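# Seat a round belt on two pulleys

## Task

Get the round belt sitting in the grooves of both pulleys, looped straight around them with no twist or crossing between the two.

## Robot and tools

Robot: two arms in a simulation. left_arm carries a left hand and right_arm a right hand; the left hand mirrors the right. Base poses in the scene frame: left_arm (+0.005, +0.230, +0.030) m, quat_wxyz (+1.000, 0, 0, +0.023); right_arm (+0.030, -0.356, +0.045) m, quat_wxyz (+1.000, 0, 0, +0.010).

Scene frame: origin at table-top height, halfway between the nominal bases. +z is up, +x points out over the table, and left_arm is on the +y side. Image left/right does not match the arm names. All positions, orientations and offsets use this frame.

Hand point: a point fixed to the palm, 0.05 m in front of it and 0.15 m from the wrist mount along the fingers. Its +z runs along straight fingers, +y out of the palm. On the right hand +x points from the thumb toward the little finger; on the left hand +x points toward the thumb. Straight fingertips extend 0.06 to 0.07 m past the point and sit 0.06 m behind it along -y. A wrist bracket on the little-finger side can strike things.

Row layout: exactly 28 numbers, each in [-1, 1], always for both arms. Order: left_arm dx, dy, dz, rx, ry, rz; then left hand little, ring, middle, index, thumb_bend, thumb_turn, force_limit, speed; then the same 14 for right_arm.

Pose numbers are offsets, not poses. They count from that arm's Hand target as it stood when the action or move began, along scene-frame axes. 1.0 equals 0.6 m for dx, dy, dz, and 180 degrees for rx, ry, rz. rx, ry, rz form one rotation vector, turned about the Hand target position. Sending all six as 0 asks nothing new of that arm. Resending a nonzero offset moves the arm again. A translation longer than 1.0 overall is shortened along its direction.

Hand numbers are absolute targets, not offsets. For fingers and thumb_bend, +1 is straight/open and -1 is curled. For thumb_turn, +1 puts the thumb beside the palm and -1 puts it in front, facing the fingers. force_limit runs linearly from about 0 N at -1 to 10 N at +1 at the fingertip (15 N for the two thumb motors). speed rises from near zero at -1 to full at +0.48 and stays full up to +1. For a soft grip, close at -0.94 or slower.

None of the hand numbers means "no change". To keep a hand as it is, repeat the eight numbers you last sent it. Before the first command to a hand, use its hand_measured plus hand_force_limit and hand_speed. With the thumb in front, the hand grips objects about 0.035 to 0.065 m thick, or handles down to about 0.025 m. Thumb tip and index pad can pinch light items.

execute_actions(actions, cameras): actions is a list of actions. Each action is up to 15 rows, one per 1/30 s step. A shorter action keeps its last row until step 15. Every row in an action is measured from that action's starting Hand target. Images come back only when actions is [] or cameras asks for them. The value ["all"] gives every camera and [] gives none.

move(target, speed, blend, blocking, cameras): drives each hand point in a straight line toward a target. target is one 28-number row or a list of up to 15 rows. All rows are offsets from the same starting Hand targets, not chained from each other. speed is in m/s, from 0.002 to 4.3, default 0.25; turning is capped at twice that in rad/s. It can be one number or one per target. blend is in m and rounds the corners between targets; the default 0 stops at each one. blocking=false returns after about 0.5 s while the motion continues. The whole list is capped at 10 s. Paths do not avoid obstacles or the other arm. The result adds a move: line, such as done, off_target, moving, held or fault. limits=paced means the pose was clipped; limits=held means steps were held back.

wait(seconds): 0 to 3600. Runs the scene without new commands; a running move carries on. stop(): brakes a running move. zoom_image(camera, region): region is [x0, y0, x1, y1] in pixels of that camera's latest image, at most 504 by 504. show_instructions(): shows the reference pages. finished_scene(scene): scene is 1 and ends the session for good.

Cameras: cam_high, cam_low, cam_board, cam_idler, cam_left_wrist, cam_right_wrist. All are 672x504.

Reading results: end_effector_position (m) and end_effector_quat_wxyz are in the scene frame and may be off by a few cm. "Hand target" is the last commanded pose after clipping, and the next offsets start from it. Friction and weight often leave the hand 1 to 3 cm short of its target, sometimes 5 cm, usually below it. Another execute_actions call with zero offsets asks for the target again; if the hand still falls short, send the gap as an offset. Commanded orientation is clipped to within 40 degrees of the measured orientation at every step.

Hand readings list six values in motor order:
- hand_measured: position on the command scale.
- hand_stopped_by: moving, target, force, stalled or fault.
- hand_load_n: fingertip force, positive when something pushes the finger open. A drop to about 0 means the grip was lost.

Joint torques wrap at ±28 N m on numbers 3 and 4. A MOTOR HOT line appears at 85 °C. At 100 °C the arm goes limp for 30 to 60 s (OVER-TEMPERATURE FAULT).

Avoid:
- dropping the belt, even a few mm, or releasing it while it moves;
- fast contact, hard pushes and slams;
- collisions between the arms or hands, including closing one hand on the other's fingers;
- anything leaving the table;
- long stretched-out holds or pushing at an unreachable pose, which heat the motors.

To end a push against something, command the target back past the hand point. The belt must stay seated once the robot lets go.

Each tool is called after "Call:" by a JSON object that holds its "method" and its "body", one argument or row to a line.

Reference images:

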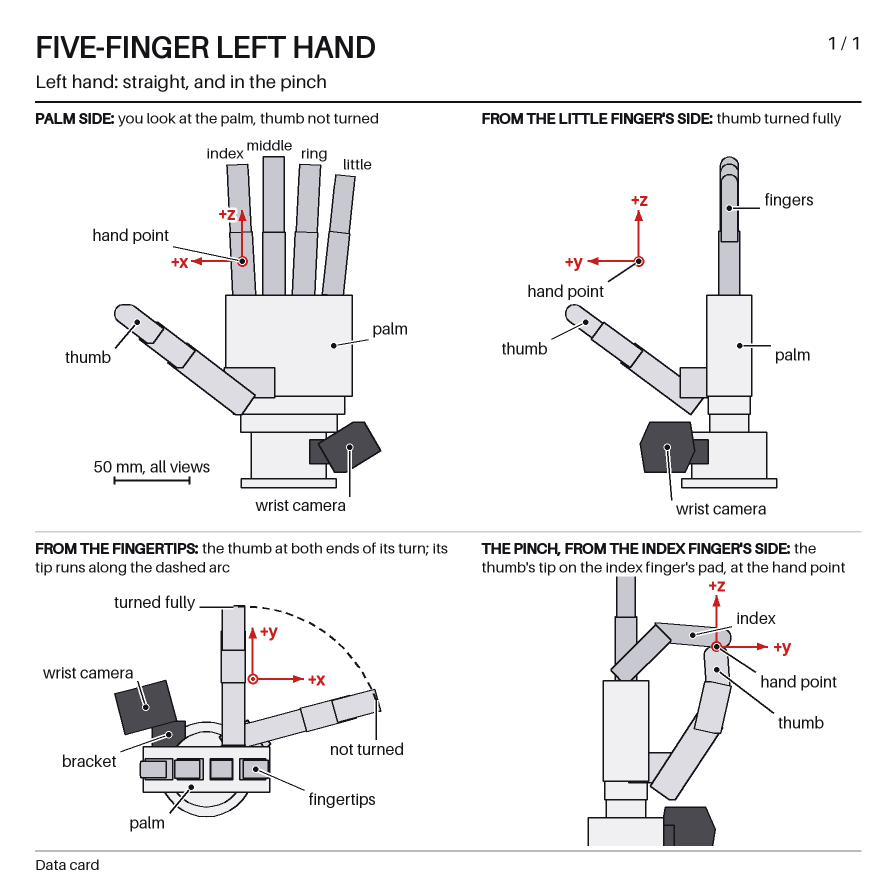

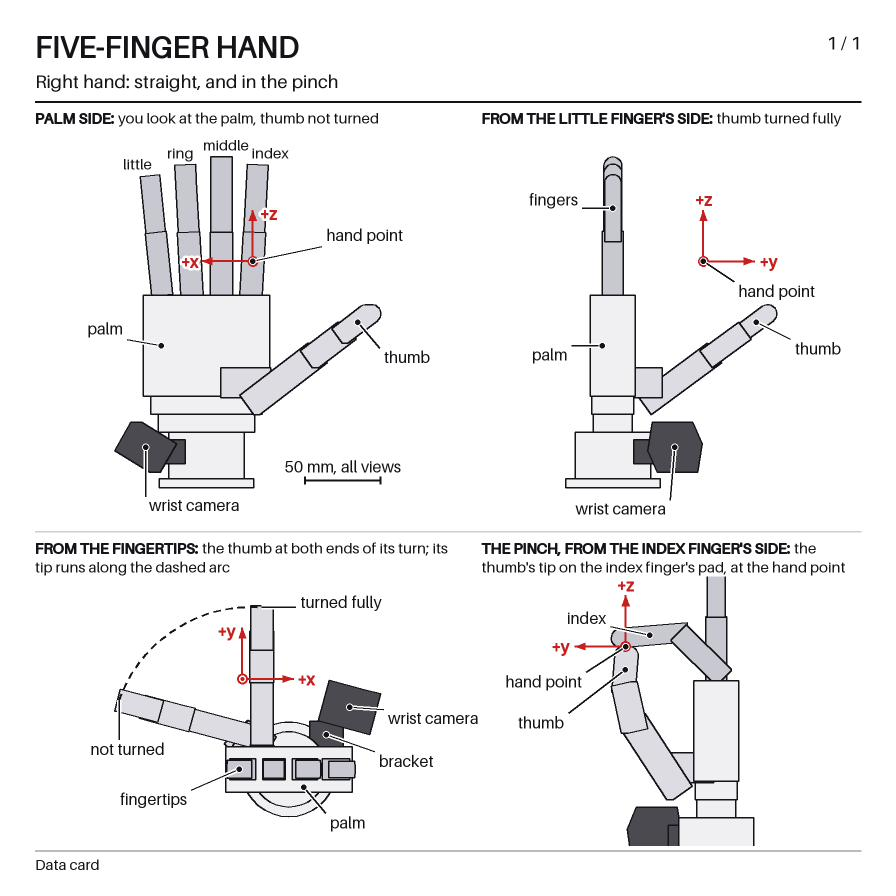

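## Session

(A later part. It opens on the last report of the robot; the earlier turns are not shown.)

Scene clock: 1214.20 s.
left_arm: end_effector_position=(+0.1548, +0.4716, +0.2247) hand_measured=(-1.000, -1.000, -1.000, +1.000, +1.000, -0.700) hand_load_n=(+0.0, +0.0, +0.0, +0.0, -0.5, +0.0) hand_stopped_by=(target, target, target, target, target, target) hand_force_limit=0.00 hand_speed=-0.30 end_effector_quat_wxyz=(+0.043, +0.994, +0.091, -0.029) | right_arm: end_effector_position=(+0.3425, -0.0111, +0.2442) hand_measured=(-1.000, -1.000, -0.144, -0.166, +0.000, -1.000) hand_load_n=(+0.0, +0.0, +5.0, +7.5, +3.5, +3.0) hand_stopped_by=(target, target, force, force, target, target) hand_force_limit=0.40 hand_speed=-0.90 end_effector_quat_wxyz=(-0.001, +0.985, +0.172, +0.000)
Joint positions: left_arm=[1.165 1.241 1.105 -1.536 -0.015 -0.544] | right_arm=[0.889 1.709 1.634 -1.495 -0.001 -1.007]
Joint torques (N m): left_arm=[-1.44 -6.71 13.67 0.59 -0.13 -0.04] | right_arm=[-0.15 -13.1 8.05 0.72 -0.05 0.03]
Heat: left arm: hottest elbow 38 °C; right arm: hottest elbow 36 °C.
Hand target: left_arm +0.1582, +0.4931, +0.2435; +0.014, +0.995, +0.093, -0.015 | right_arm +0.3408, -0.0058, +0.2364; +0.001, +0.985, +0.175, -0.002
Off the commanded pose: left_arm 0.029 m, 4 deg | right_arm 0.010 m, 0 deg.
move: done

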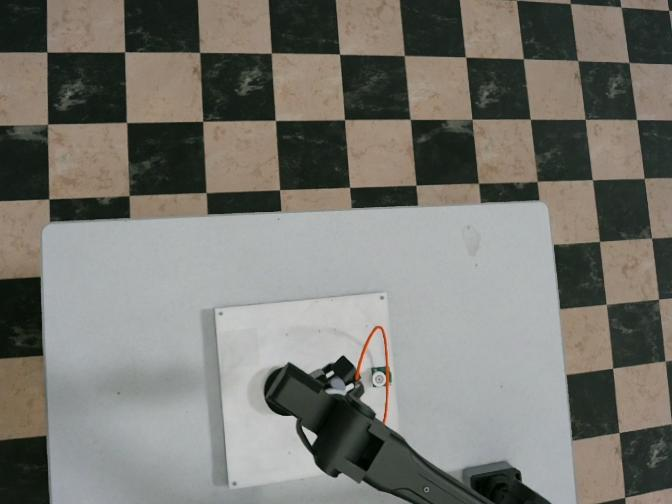

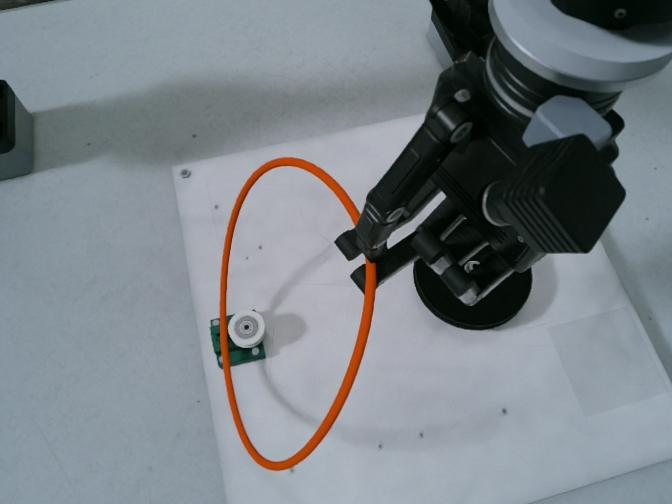

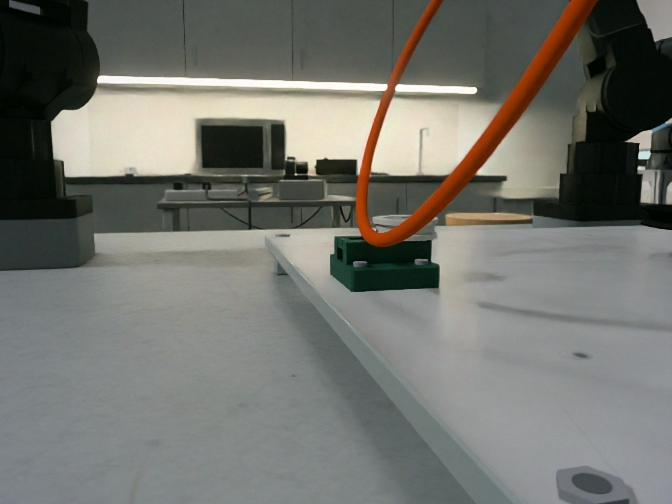

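Call:
{"method": "move", "body": {
  "target": [
    [0,0,0,0,0,0,-1,-1,-1,1,1,-0.7,0.0,-0.3, 0,0.062,0.025,0,0,0,-1,-1,-0.5,-0.5,0.0,-1,0.4,-0.9]
  ],
  "speed": 0.05,
  "cameras": ["cam_high","cam_board","cam_idler"]
}}

Call:
{"method": "zoom_image", "body": {
  "camera": "cam_idler",
  "region": [280, 100, 480, 300]
}}

Call:
{"method": "zoom_image", "body": {
  "camera": "cam_board",
  "region": [170, 250, 320, 400]
}}

Scene clock: 1228.07 s.
left_arm: end_effector_position=(+0.1548, +0.4716, +0.2247) hand_measured=(-1.000, -1.000, -1.000, +1.000, +1.000, -0.700) hand_load_n=(-0.5, +0.0, +0.5, +0.0, +0.0, +0.0) hand_stopped_by=(target, target, target, target, target, target) hand_force_limit=0.00 hand_speed=-0.30 end_effector_quat_wxyz=(+0.043, +0.994, +0.091, -0.029) | right_arm: end_effector_position=(+0.3373, +0.0190, +0.2449) hand_measured=(-1.000, -1.000, -0.144, -0.166, +0.000, -1.000) hand_load_n=(+0.0, +0.0, +5.0, +7.5, +3.5, +2.5) hand_stopped_by=(target, target, force, force, target, target) hand_force_limit=0.40 hand_speed=-0.90 end_effector_quat_wxyz=(+0.006, +0.984, +0.175, -0.006)
Joint positions: left_arm=[1.165 1.241 1.105 -1.536 -0.015 -0.544] | right_arm=[0.931 1.778 1.726 -1.536 -0.001 -0.972]
Joint torques (N m): left_arm=[-1.44 -6.71 13.68 0.58 -0.13 -0.04] | right_arm=[-1.2 -13.51 12.23 -0.2 -0.05 0.04]
Heat: left arm: hottest elbow 38 °C; right arm: hottest elbow 36 °C.
Hand target: left_arm +0.1582, +0.4931, +0.2435; +0.014, +0.995, +0.093, -0.015 | right_arm +0.3407, +0.0314, +0.2515; +0.001, +0.985, +0.175, -0.002
Off the commanded pose: left_arm 0.029 m, 4 deg | right_arm 0.014 m, 1 deg.
move: off_target (right_arm)

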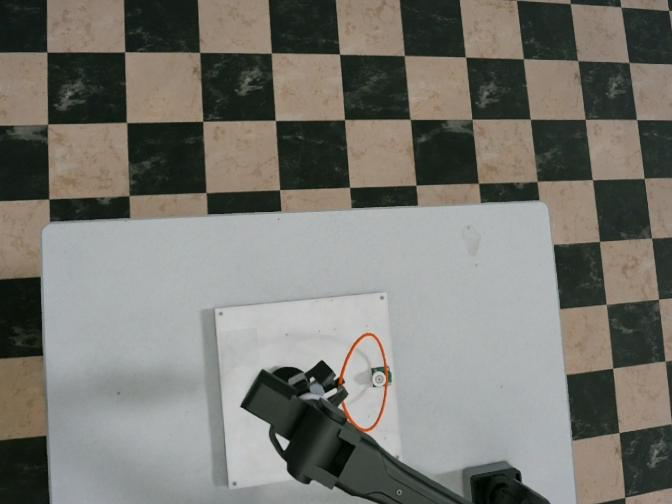

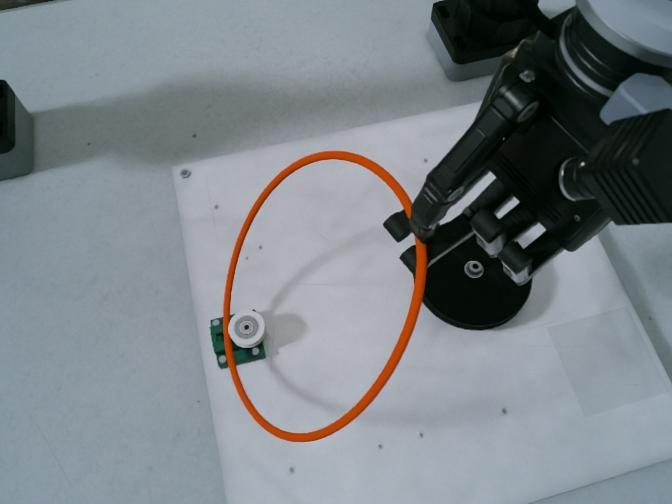

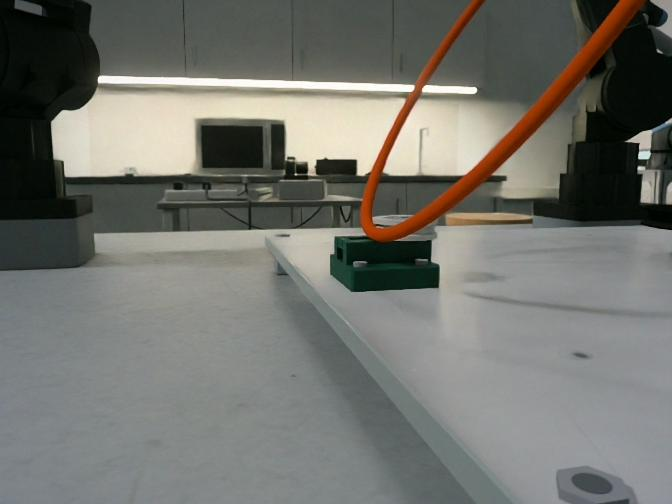

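Scaled by 2.520 from the camera's image (finer frame: 960x720).

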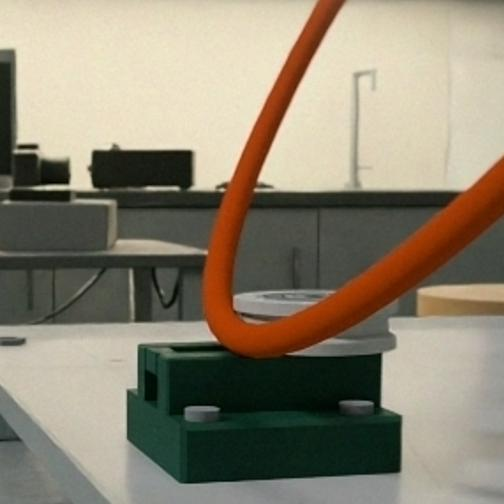

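Scaled by 3.360 from the camera's image (finer frame: 960x720).

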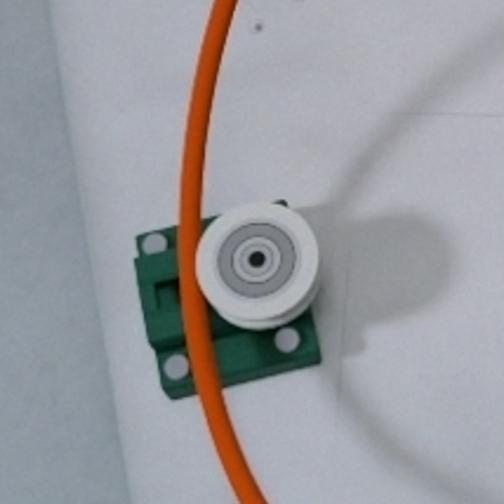

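Call:
{"method": "move", "body": {
  "target": [
    [0,0,0,0,0,0,-1,-1,-1,1,1,-0.7,0.0,-0.3, 0,0.047,-0.035,0,0,0,-1,-1,-0.5,-0.5,0.0,-1,0.4,-0.9]
  ],
  "speed": 0.05,
  "cameras": ["cam_high","cam_board","cam_idler"]
}}

Call:
{"method": "zoom_image", "body": {
  "camera": "cam_idler",
  "region": [280, 100, 480, 300]
}}

Call:
{"method": "zoom_image", "body": {
  "camera": "cam_board",
  "region": [170, 250, 320, 400]
}}

Scene clock: 1234.37 s.
left_arm: end_effector_position=(+0.1548, +0.4716, +0.2247) hand_measured=(-1.000, -1.000, -1.000, +1.000, +1.000, -0.700) hand_load_n=(+0.0, +0.0, +0.0, +0.0, +0.0, +0.0) hand_stopped_by=(target, target, target, target, target, target) hand_force_limit=0.00 hand_speed=-0.30 end_effector_quat_wxyz=(+0.043, +0.994, +0.091, -0.029) | right_arm: end_effector_position=(+0.3336, +0.0403, +0.2245) hand_measured=(-1.000, -1.000, -0.144, -0.166, +0.000, -1.000) hand_load_n=(+0.0, +0.0, +5.0, +7.5, +3.0, +2.5) hand_stopped_by=(target, target, force, force, target, target) hand_force_limit=0.40 hand_speed=-0.90 end_effector_quat_wxyz=(+0.017, +0.984, +0.175, -0.017)
Joint positions: left_arm=[1.165 1.241 1.105 -1.536 -0.015 -0.544] | right_arm=[0.959 1.848 1.765 -1.536 -0.001 -0.944]
Joint torques (N m): left_arm=[-1.44 -6.71 13.68 0.59 -0.13 -0.04] | right_arm=[-0.85 -13.86 12.31 0.64 -0.06 0.12]
Heat: left arm: hottest elbow 38 °C; right arm: hottest elbow 36 °C.
Hand target: left_arm +0.1582, +0.4931, +0.2435; +0.014, +0.995, +0.093, -0.015 | right_arm +0.3408, +0.0595, +0.2304; +0.001, +0.985, +0.174, -0.002
Off the commanded pose: left_arm 0.029 m, 4 deg | right_arm 0.021 m, 3 deg.
move: off_target (right_arm)

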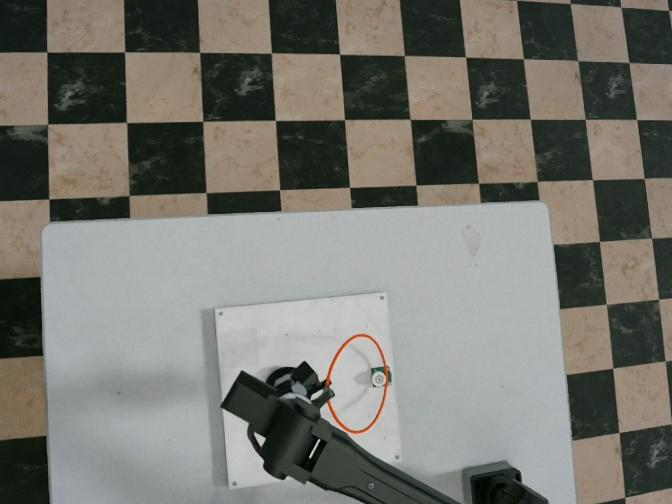

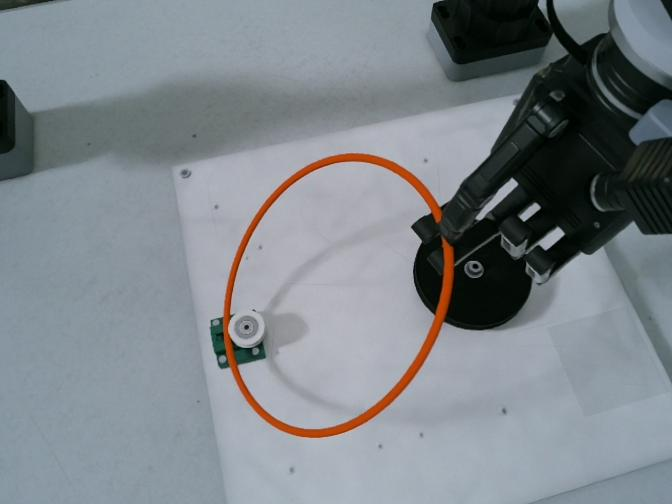

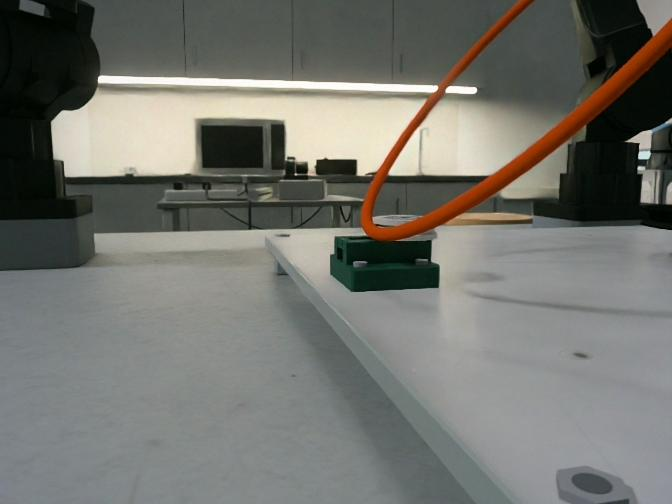

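Scaled by 2.520 from the camera's image (finer frame: 960x720).

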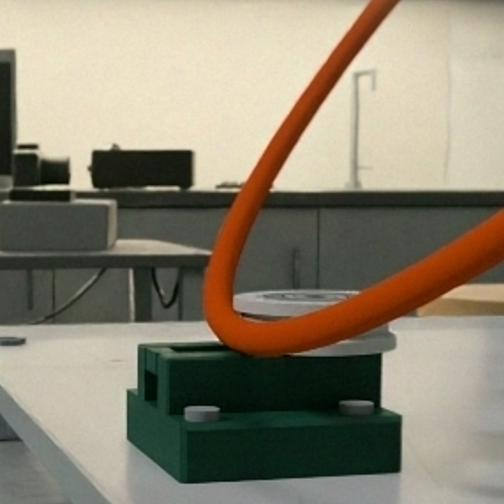

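Scaled by 3.360 from the camera's image (finer frame: 960x720).

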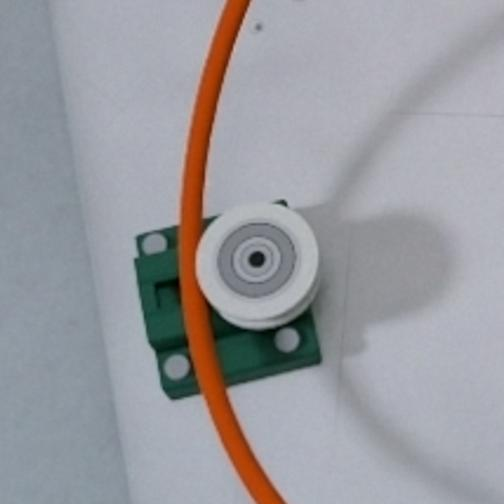

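Call:
{"method": "move", "body": {
  "target": [
    [0,0,0,0,0,0,-1,-1,-1,1,1,-0.7,0.0,-0.3, 0.0,0.065,-0.042,0,0,0,-1,-1,-0.5,-0.5,0.0,-1,0.4,-0.9],
    [0,0,0,0,0,0,-1,-1,-1,1,1,-0.7,0.0,-0.3, 0.0,0.1,-0.1,0,0,0,-1,-1,-0.5,-0.5,0.0,-1,0.4,-0.9]
  ],
  "speed": 0.05,
  "blend": 0.01,
  "cameras": ["cam_high","cam_board","cam_idler"]
}}

Call:
{"method": "zoom_image", "body": {
  "camera": "cam_idler",
  "region": [280, 100, 480, 300]
}}

Call:
{"method": "zoom_image", "body": {
  "camera": "cam_board",
  "region": [170, 250, 320, 400]
}}

Scene clock: 1240.90 s.
left_arm: end_effector_position=(+0.1548, +0.4716, +0.2247) hand_measured=(-1.000, -1.000, -1.000, +1.000, +1.000, -0.700) hand_load_n=(+0.0, +0.0, +0.0, +0.0, +0.0, +0.0) hand_stopped_by=(target, target, target, target, target, target) hand_force_limit=0.00 hand_speed=-0.30 end_effector_quat_wxyz=(+0.043, +0.994, +0.091, -0.029) | right_arm: end_effector_position=(+0.3351, +0.0985, +0.1660) hand_measured=(-1.000, -1.000, -0.144, -0.166, +0.000, -1.000) hand_load_n=(+0.0, +0.0, +5.5, +7.5, +2.0, +2.0) hand_stopped_by=(target, target, force, force, target, target) hand_force_limit=0.40 hand_speed=-0.90 end_effector_quat_wxyz=(+0.018, +0.984, +0.174, -0.017)
Joint positions: left_arm=[1.165 1.241 1.105 -1.536 -0.015 -0.544] | right_arm=[1.01 2.01 1.856 -1.467 -0.001 -0.891]
Joint torques (N m): left_arm=[-1.44 -6.71 13.68 0.59 -0.13 -0.04] | right_arm=[-0.09 -16.56 12.3 0.7 -0.08 0.08]
Heat: left arm: hottest elbow 38 °C; right arm: hottest elbow 37 °C.
Hand target: left_arm +0.1582, +0.4931, +0.2435; +0.014, +0.995, +0.093, -0.015 | right_arm +0.3408, +0.1196, +0.1705; +0.001, +0.985, +0.175, -0.002
Off the commanded pose: left_arm 0.029 m, 4 deg | right_arm 0.022 m, 3 deg.
move: off_target (right_arm)

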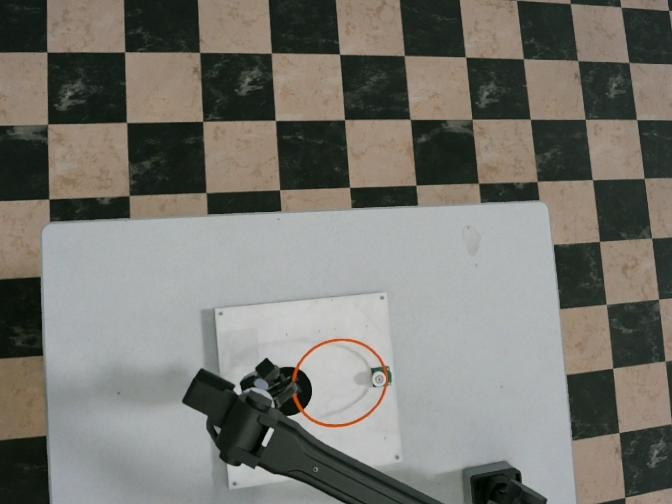

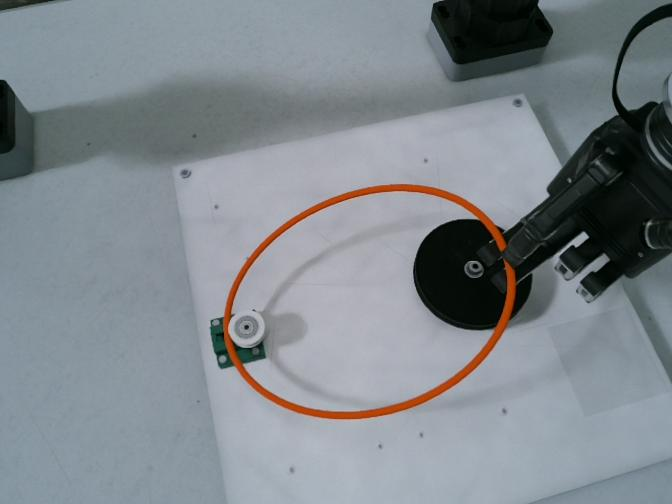

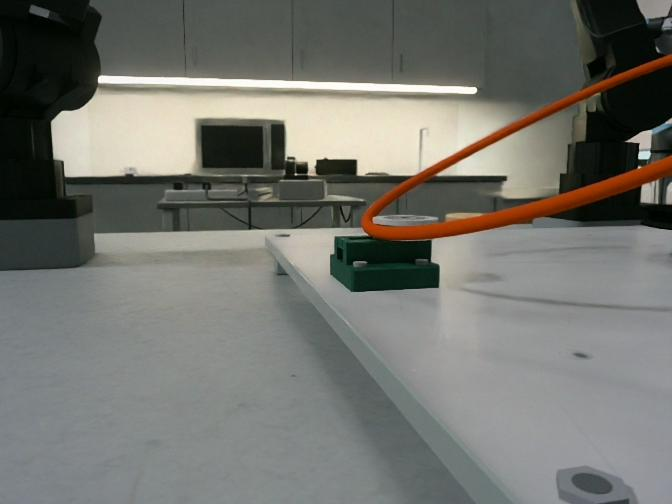

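Scaled by 2.520 from the camera's image (finer frame: 960x720).

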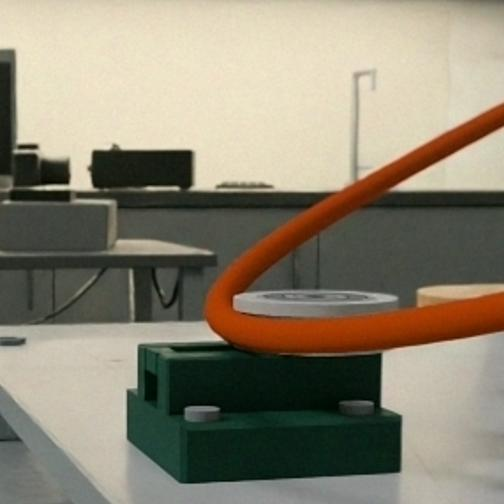

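Scaled by 3.360 from the camera's image (finer frame: 960x720).

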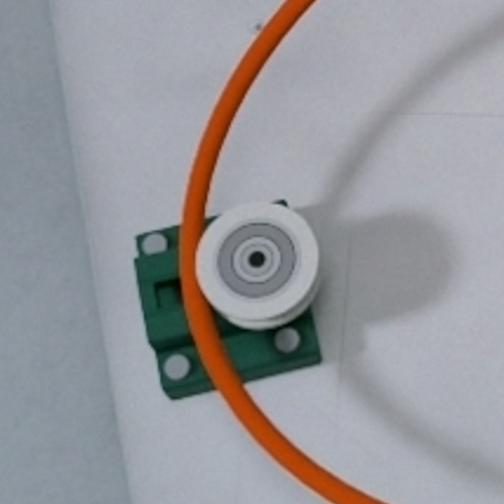

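Call:
{"method": "move", "body": {
  "target": [
    [0,0,0,0,0,0,-1,-1,-1,1,1,-0.7,0.0,-0.3, -0.02,0.085,-0.065,0,0,0,-1,-1,-0.5,-0.5,0.0,-1,0.4,-0.9]
  ],
  "speed": 0.05,
  "blend": 0.01,
  "cameras": ["cam_high","cam_board","cam_idler","cam_low"]
}}

Call:
{"method": "zoom_image", "body": {
  "camera": "cam_idler",
  "region": [280, 100, 480, 300]
}}

Call:
{"method": "zoom_image", "body": {
  "camera": "cam_board",
  "region": [170, 250, 320, 400]
}}

Scene clock: 1248.40 s.
left_arm: end_effector_position=(+0.1548, +0.4716, +0.2247) hand_measured=(-1.000, -1.000, -1.000, +1.000, +1.000, -0.700) hand_load_n=(+0.0, +0.0, +0.0, +0.0, +0.0, +0.0) hand_stopped_by=(target, target, target, target, target, target) hand_force_limit=0.00 hand_speed=-0.30 end_effector_quat_wxyz=(+0.043, +0.994, +0.091, -0.029) | right_arm: end_effector_position=(+0.3244, +0.1468, +0.1270) hand_measured=(-1.000, -1.000, -0.144, -0.166, +0.000, -1.000) hand_load_n=(+0.0, +0.0, +5.5, +8.0, +1.0, +1.5) hand_stopped_by=(target, target, force, force, target, target) hand_force_limit=0.40 hand_speed=-0.90 end_effector_quat_wxyz=(+0.022, +0.984, +0.173, -0.018)
Joint positions: left_arm=[1.165 1.241 1.105 -1.536 -0.015 -0.544] | right_arm=[1.063 2.144 1.972 -1.456 -0.001 -0.837]
Joint torques (N m): left_arm=[-1.44 -6.71 13.68 0.58 -0.13 -0.05] | right_arm=[-0.21 -17.61 12.42 0.88 -0.08 0.07]
Heat: left arm: hottest elbow 38 °C; right arm: hottest elbow 37 °C.
Hand target: left_arm +0.1582, +0.4931, +0.2435; +0.014, +0.995, +0.093, -0.015 | right_arm +0.3288, +0.1706, +0.1315; +0.001, +0.985, +0.175, -0.002
Off the commanded pose: left_arm 0.029 m, 4 deg | right_arm 0.025 m, 3 deg.
move: off_target (right_arm)
Images, in order (width x height): cam_high 672x504, cam_low 672x504, cam_board 672x504, cam_idler 672x504.

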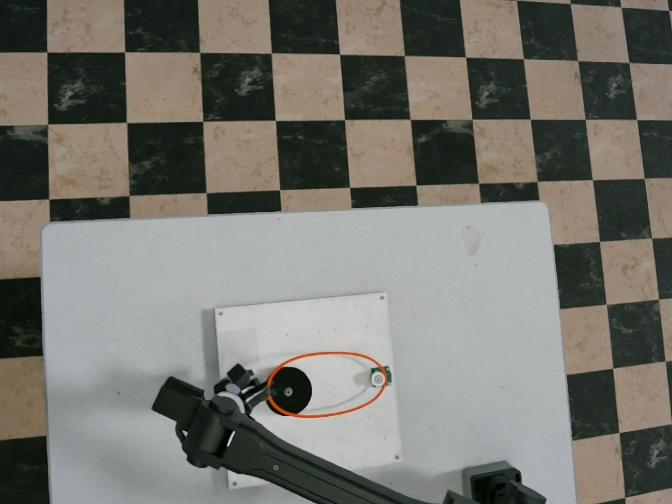

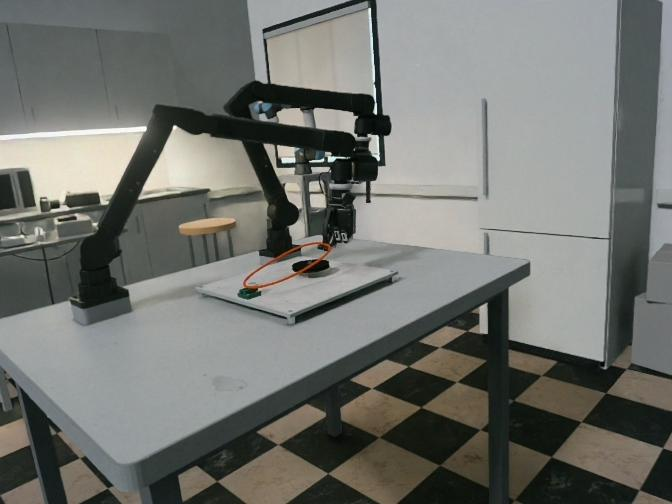

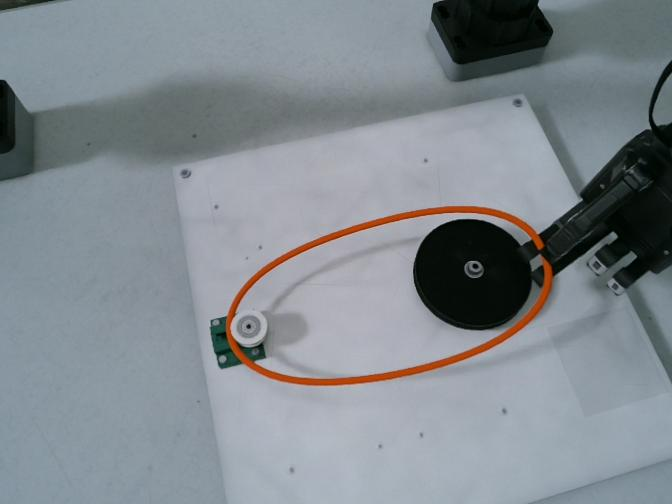

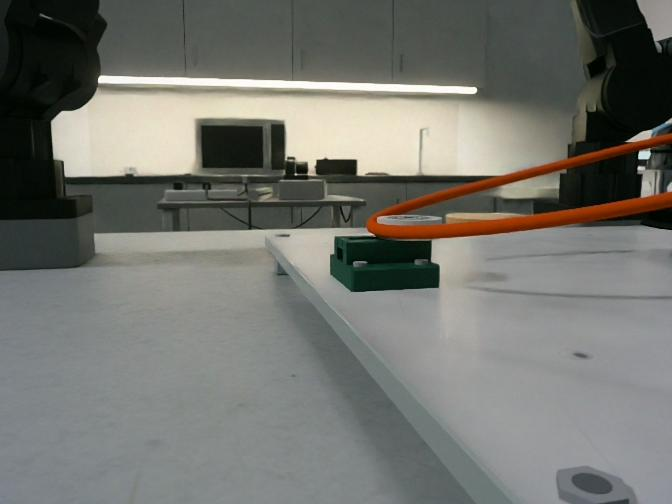

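Scaled by 2.520 from the camera's image (finer frame: 960x720).

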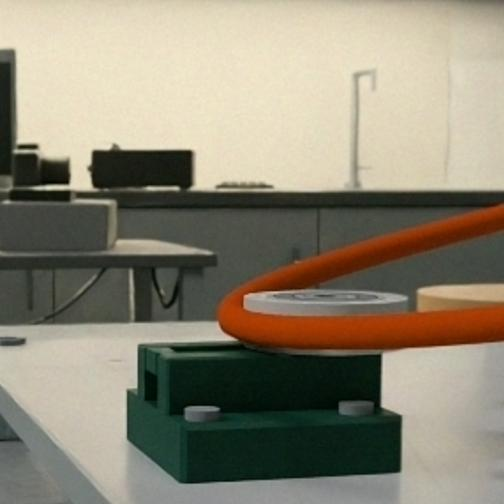

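Scaled by 3.360 from the camera's image (finer frame: 960x720).

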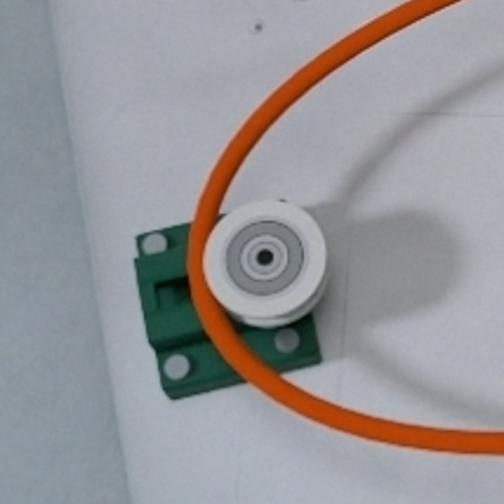

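Call:
{"method": "move", "body": {
  "target": [
    [0,0,0,0,0,0,-1,-1,-1,1,1,-0.7,0.0,-0.3, -0.025,0.075,-0.015,0,0,0,-1,-1,-0.5,-0.5,0.0,-1,0.4,-0.9]
  ],
  "speed": 0.05,
  "blend": 0.01,
  "cameras": ["cam_high","cam_board","cam_idler","cam_low"]
}}

Call:
{"method": "zoom_image", "body": {
  "camera": "cam_idler",
  "region": [280, 100, 480, 300]
}}

Call:
{"method": "zoom_image", "body": {
  "camera": "cam_high",
  "region": [220, 300, 420, 450]
}}

Scene clock: 1258.03 s.
left_arm: end_effector_position=(+0.1548, +0.4716, +0.2247) hand_measured=(-1.000, -1.000, -1.000, +1.000, +1.000, -0.700) hand_load_n=(+0.0, +0.0, +0.0, +0.0, +0.0, +0.0) hand_stopped_by=(target, target, target, target, target, target) hand_force_limit=0.00 hand_speed=-0.30 end_effector_quat_wxyz=(+0.043, +0.994, +0.091, -0.029) | right_arm: end_effector_position=(+0.3190, +0.1809, +0.1101) hand_measured=(-1.000, -1.000, -0.144, -0.166, +0.000, -1.000) hand_load_n=(+0.0, +0.0, +6.0, +8.0, +1.5, +1.5) hand_stopped_by=(target, target, force, force, target, target) hand_force_limit=0.40 hand_speed=-0.90 end_effector_quat_wxyz=(+0.033, +0.986, +0.164, -0.021)
Joint positions: left_arm=[1.165 1.241 1.105 -1.536 -0.015 -0.544] | right_arm=[1.093 2.263 2.129 -1.515 0.004 -0.787]
Joint torques (N m): left_arm=[-1.44 -6.71 13.67 0.59 -0.13 -0.04] | right_arm=[1.67 -19.6 14.16 0.58 -0.31 0.08]
Heat: left arm: hottest elbow 38 °C; right arm: hottest elbow 38 °C.
Hand target: left_arm +0.1582, +0.4931, +0.2435; +0.014, +0.995, +0.093, -0.015 | right_arm +0.3138, +0.2155, +0.1225; +0.001, +0.985, +0.175, -0.002
Off the commanded pose: left_arm 0.029 m, 4 deg | right_arm 0.037 m, 5 deg.
move: off_target (right_arm)
Images, in order (width x height): cam_high 672x504, cam_low 672x504, cam_board 672x504, cam_idler 672x504.

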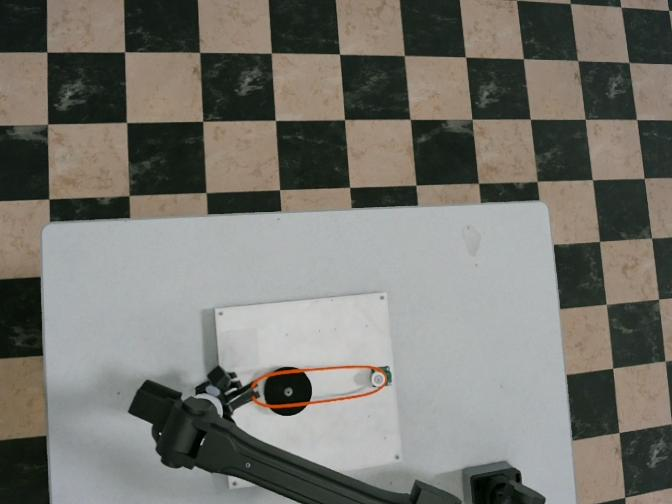

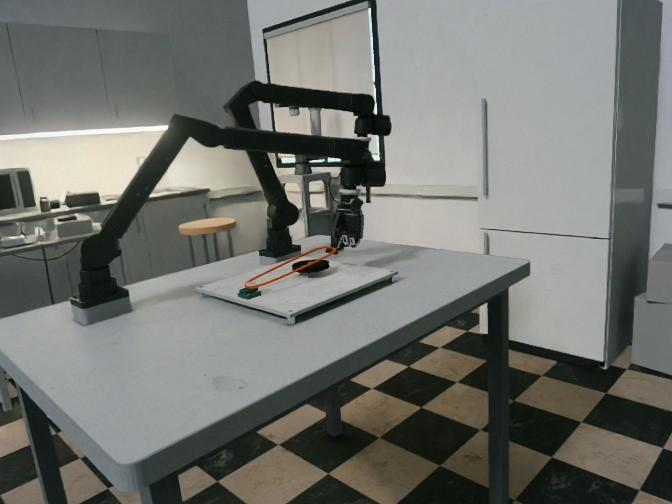

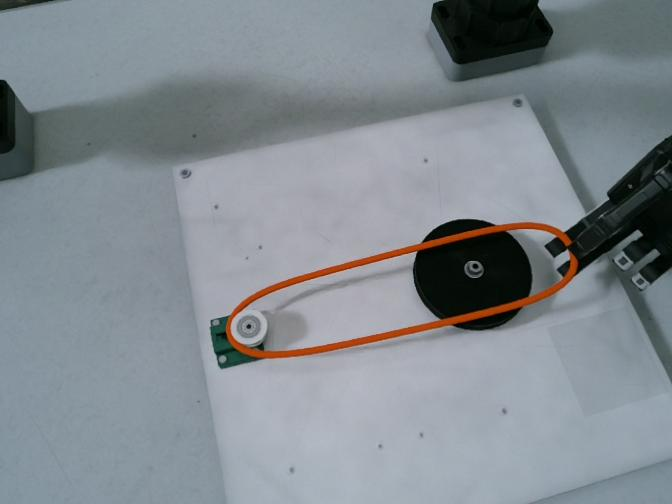

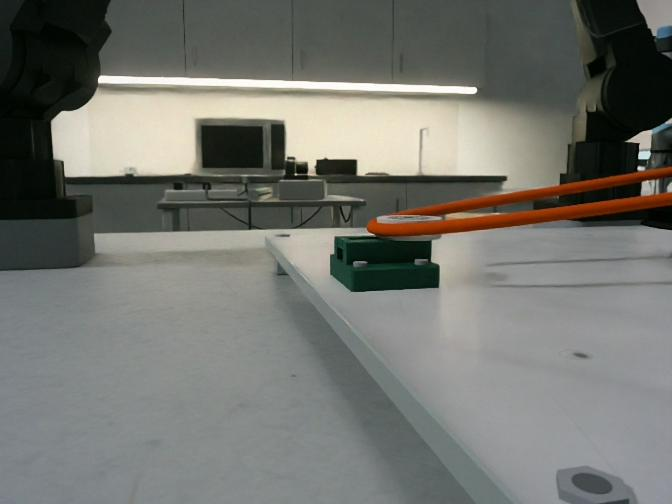

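Scaled by 2.520 from the camera's image (finer frame: 960x720).

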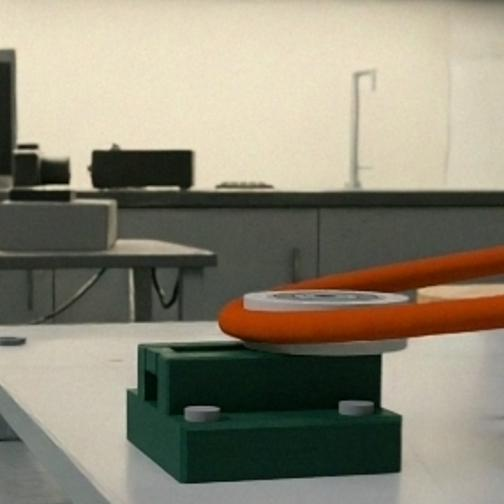

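Scaled by 2.520 from the camera's image (finer frame: 960x720).

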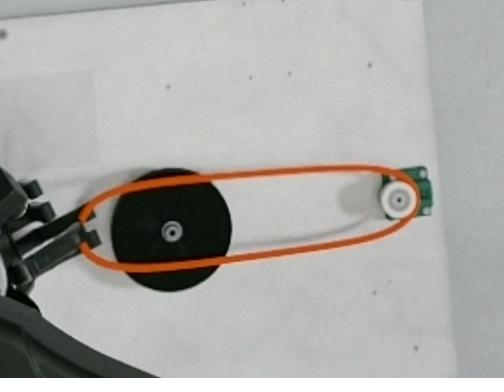

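Call:
{"method": "move", "body": {
  "target": [
    [0,0,0,0,0,0,-1,-1,-1,1,1,-0.7,0.0,-0.3, -0.01,0.03,-0.0,0,0,0,-1,-1,-0.5,-0.5,0.0,-1,0.4,-0.9],
    [0,0,0,0,0,0,-1,-1,-1,1,1,-0.7,0.0,-0.3, -0.01,0.03,-0.05,0,0,0,-1,-1,-0.5,-0.5,0.0,-1,0.4,-0.9]
  ],
  "speed": 0.05,
  "blend": 0.01,
  "cameras": ["cam_high","cam_board","cam_idler","cam_low","cam_right_wrist"]
}}

Call:
{"method": "zoom_image", "body": {
  "camera": "cam_low",
  "region": [220, 180, 400, 310]
}}

Call:
{"method": "zoom_image", "body": {
  "camera": "cam_high",
  "region": [220, 300, 420, 450]
}}

Scene clock: 1274.43 s.
left_arm: end_effector_position=(+0.1548, +0.4716, +0.2247) hand_measured=(-1.000, -1.000, -1.000, +1.000, +1.000, -0.700) hand_load_n=(+0.0, +0.0, +0.0, +0.0, +0.0, +0.0) hand_stopped_by=(target, target, target, target, target, target) hand_force_limit=0.00 hand_speed=-0.30 end_effector_quat_wxyz=(+0.043, +0.994, +0.091, -0.029) | right_arm: end_effector_position=(+0.3161, +0.1893, +0.0927) hand_measured=(-1.000, -1.000, -0.144, -0.166, +0.000, -1.000) hand_load_n=(+0.0, +0.0, +6.0, +7.5, +2.5, +1.5) hand_stopped_by=(target, target, force, force, target, target) hand_force_limit=0.40 hand_speed=-0.90 end_effector_quat_wxyz=(+0.048, +0.986, +0.160, -0.028)
Joint positions: left_arm=[1.165 1.241 1.105 -1.536 -0.015 -0.544] | right_arm=[1.103 2.327 2.189 -1.545 0.009 -0.769]
Joint torques (N m): left_arm=[-1.49 -6.71 13.67 0.58 -0.13 -0.04] | right_arm=[2.49 -19.6 12.3 2.52 -0.51 0.04]
Heat: left arm: hottest elbow 38 °C; right arm: hottest elbow 40 °C.
Hand target: left_arm +0.1582, +0.4931, +0.2435; +0.014, +0.995, +0.093, -0.015 | right_arm +0.3077, +0.2337, +0.0926; +0.001, +0.985, +0.175, -0.002
Off the commanded pose: left_arm 0.029 m, 4 deg | right_arm 0.045 m, 6 deg.
move: off_target (right_arm); blend cut to 0.0095 m at target 1
Images, in order (width x height): cam_high 672x504, cam_low 672x504, cam_board 672x504, cam_idler 672x504, cam_right_wrist 672x504.

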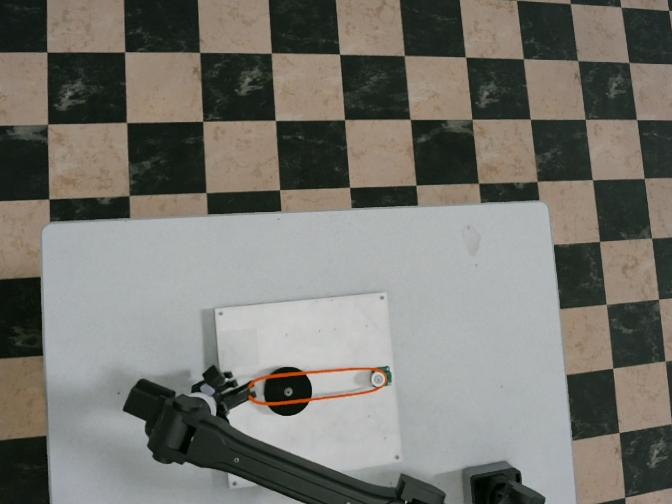

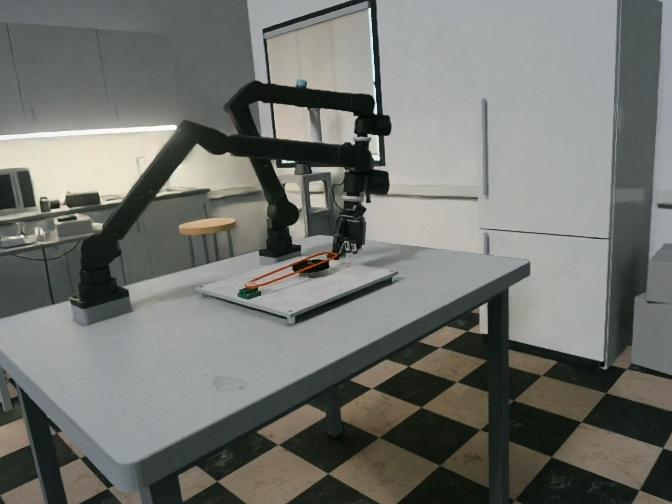

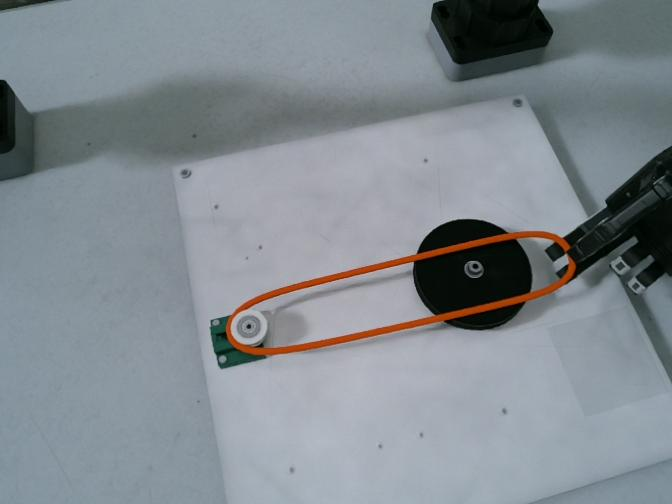

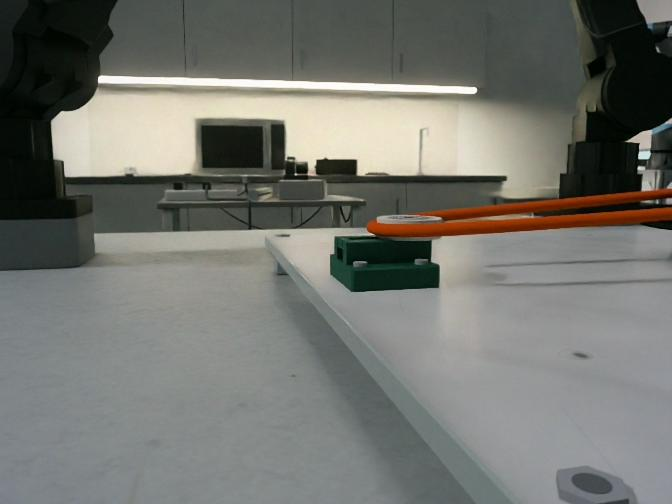

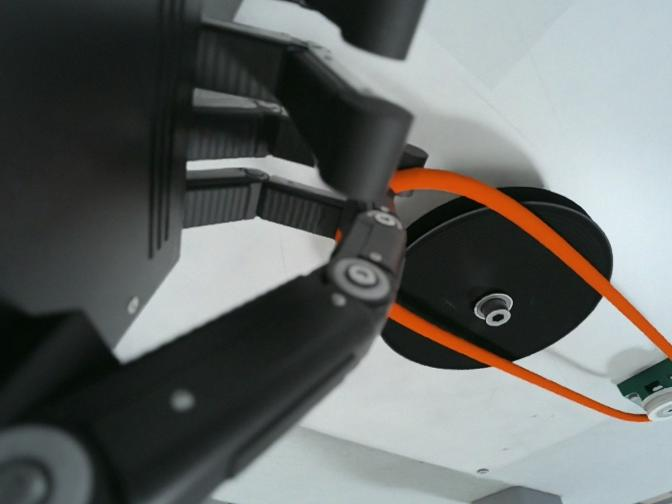

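Scaled by 2.800 from the camera's image (finer frame: 960x720).

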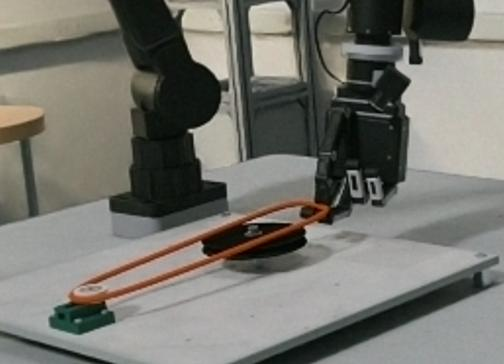

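Scaled by 2.520 from the camera's image (finer frame: 960x720).

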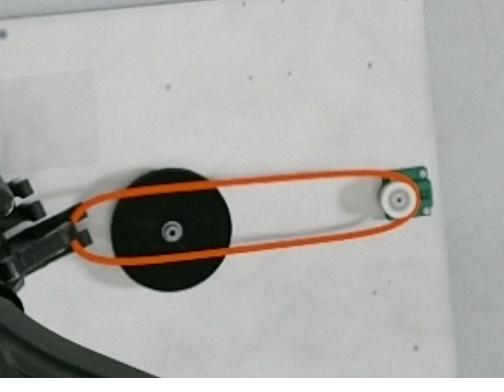

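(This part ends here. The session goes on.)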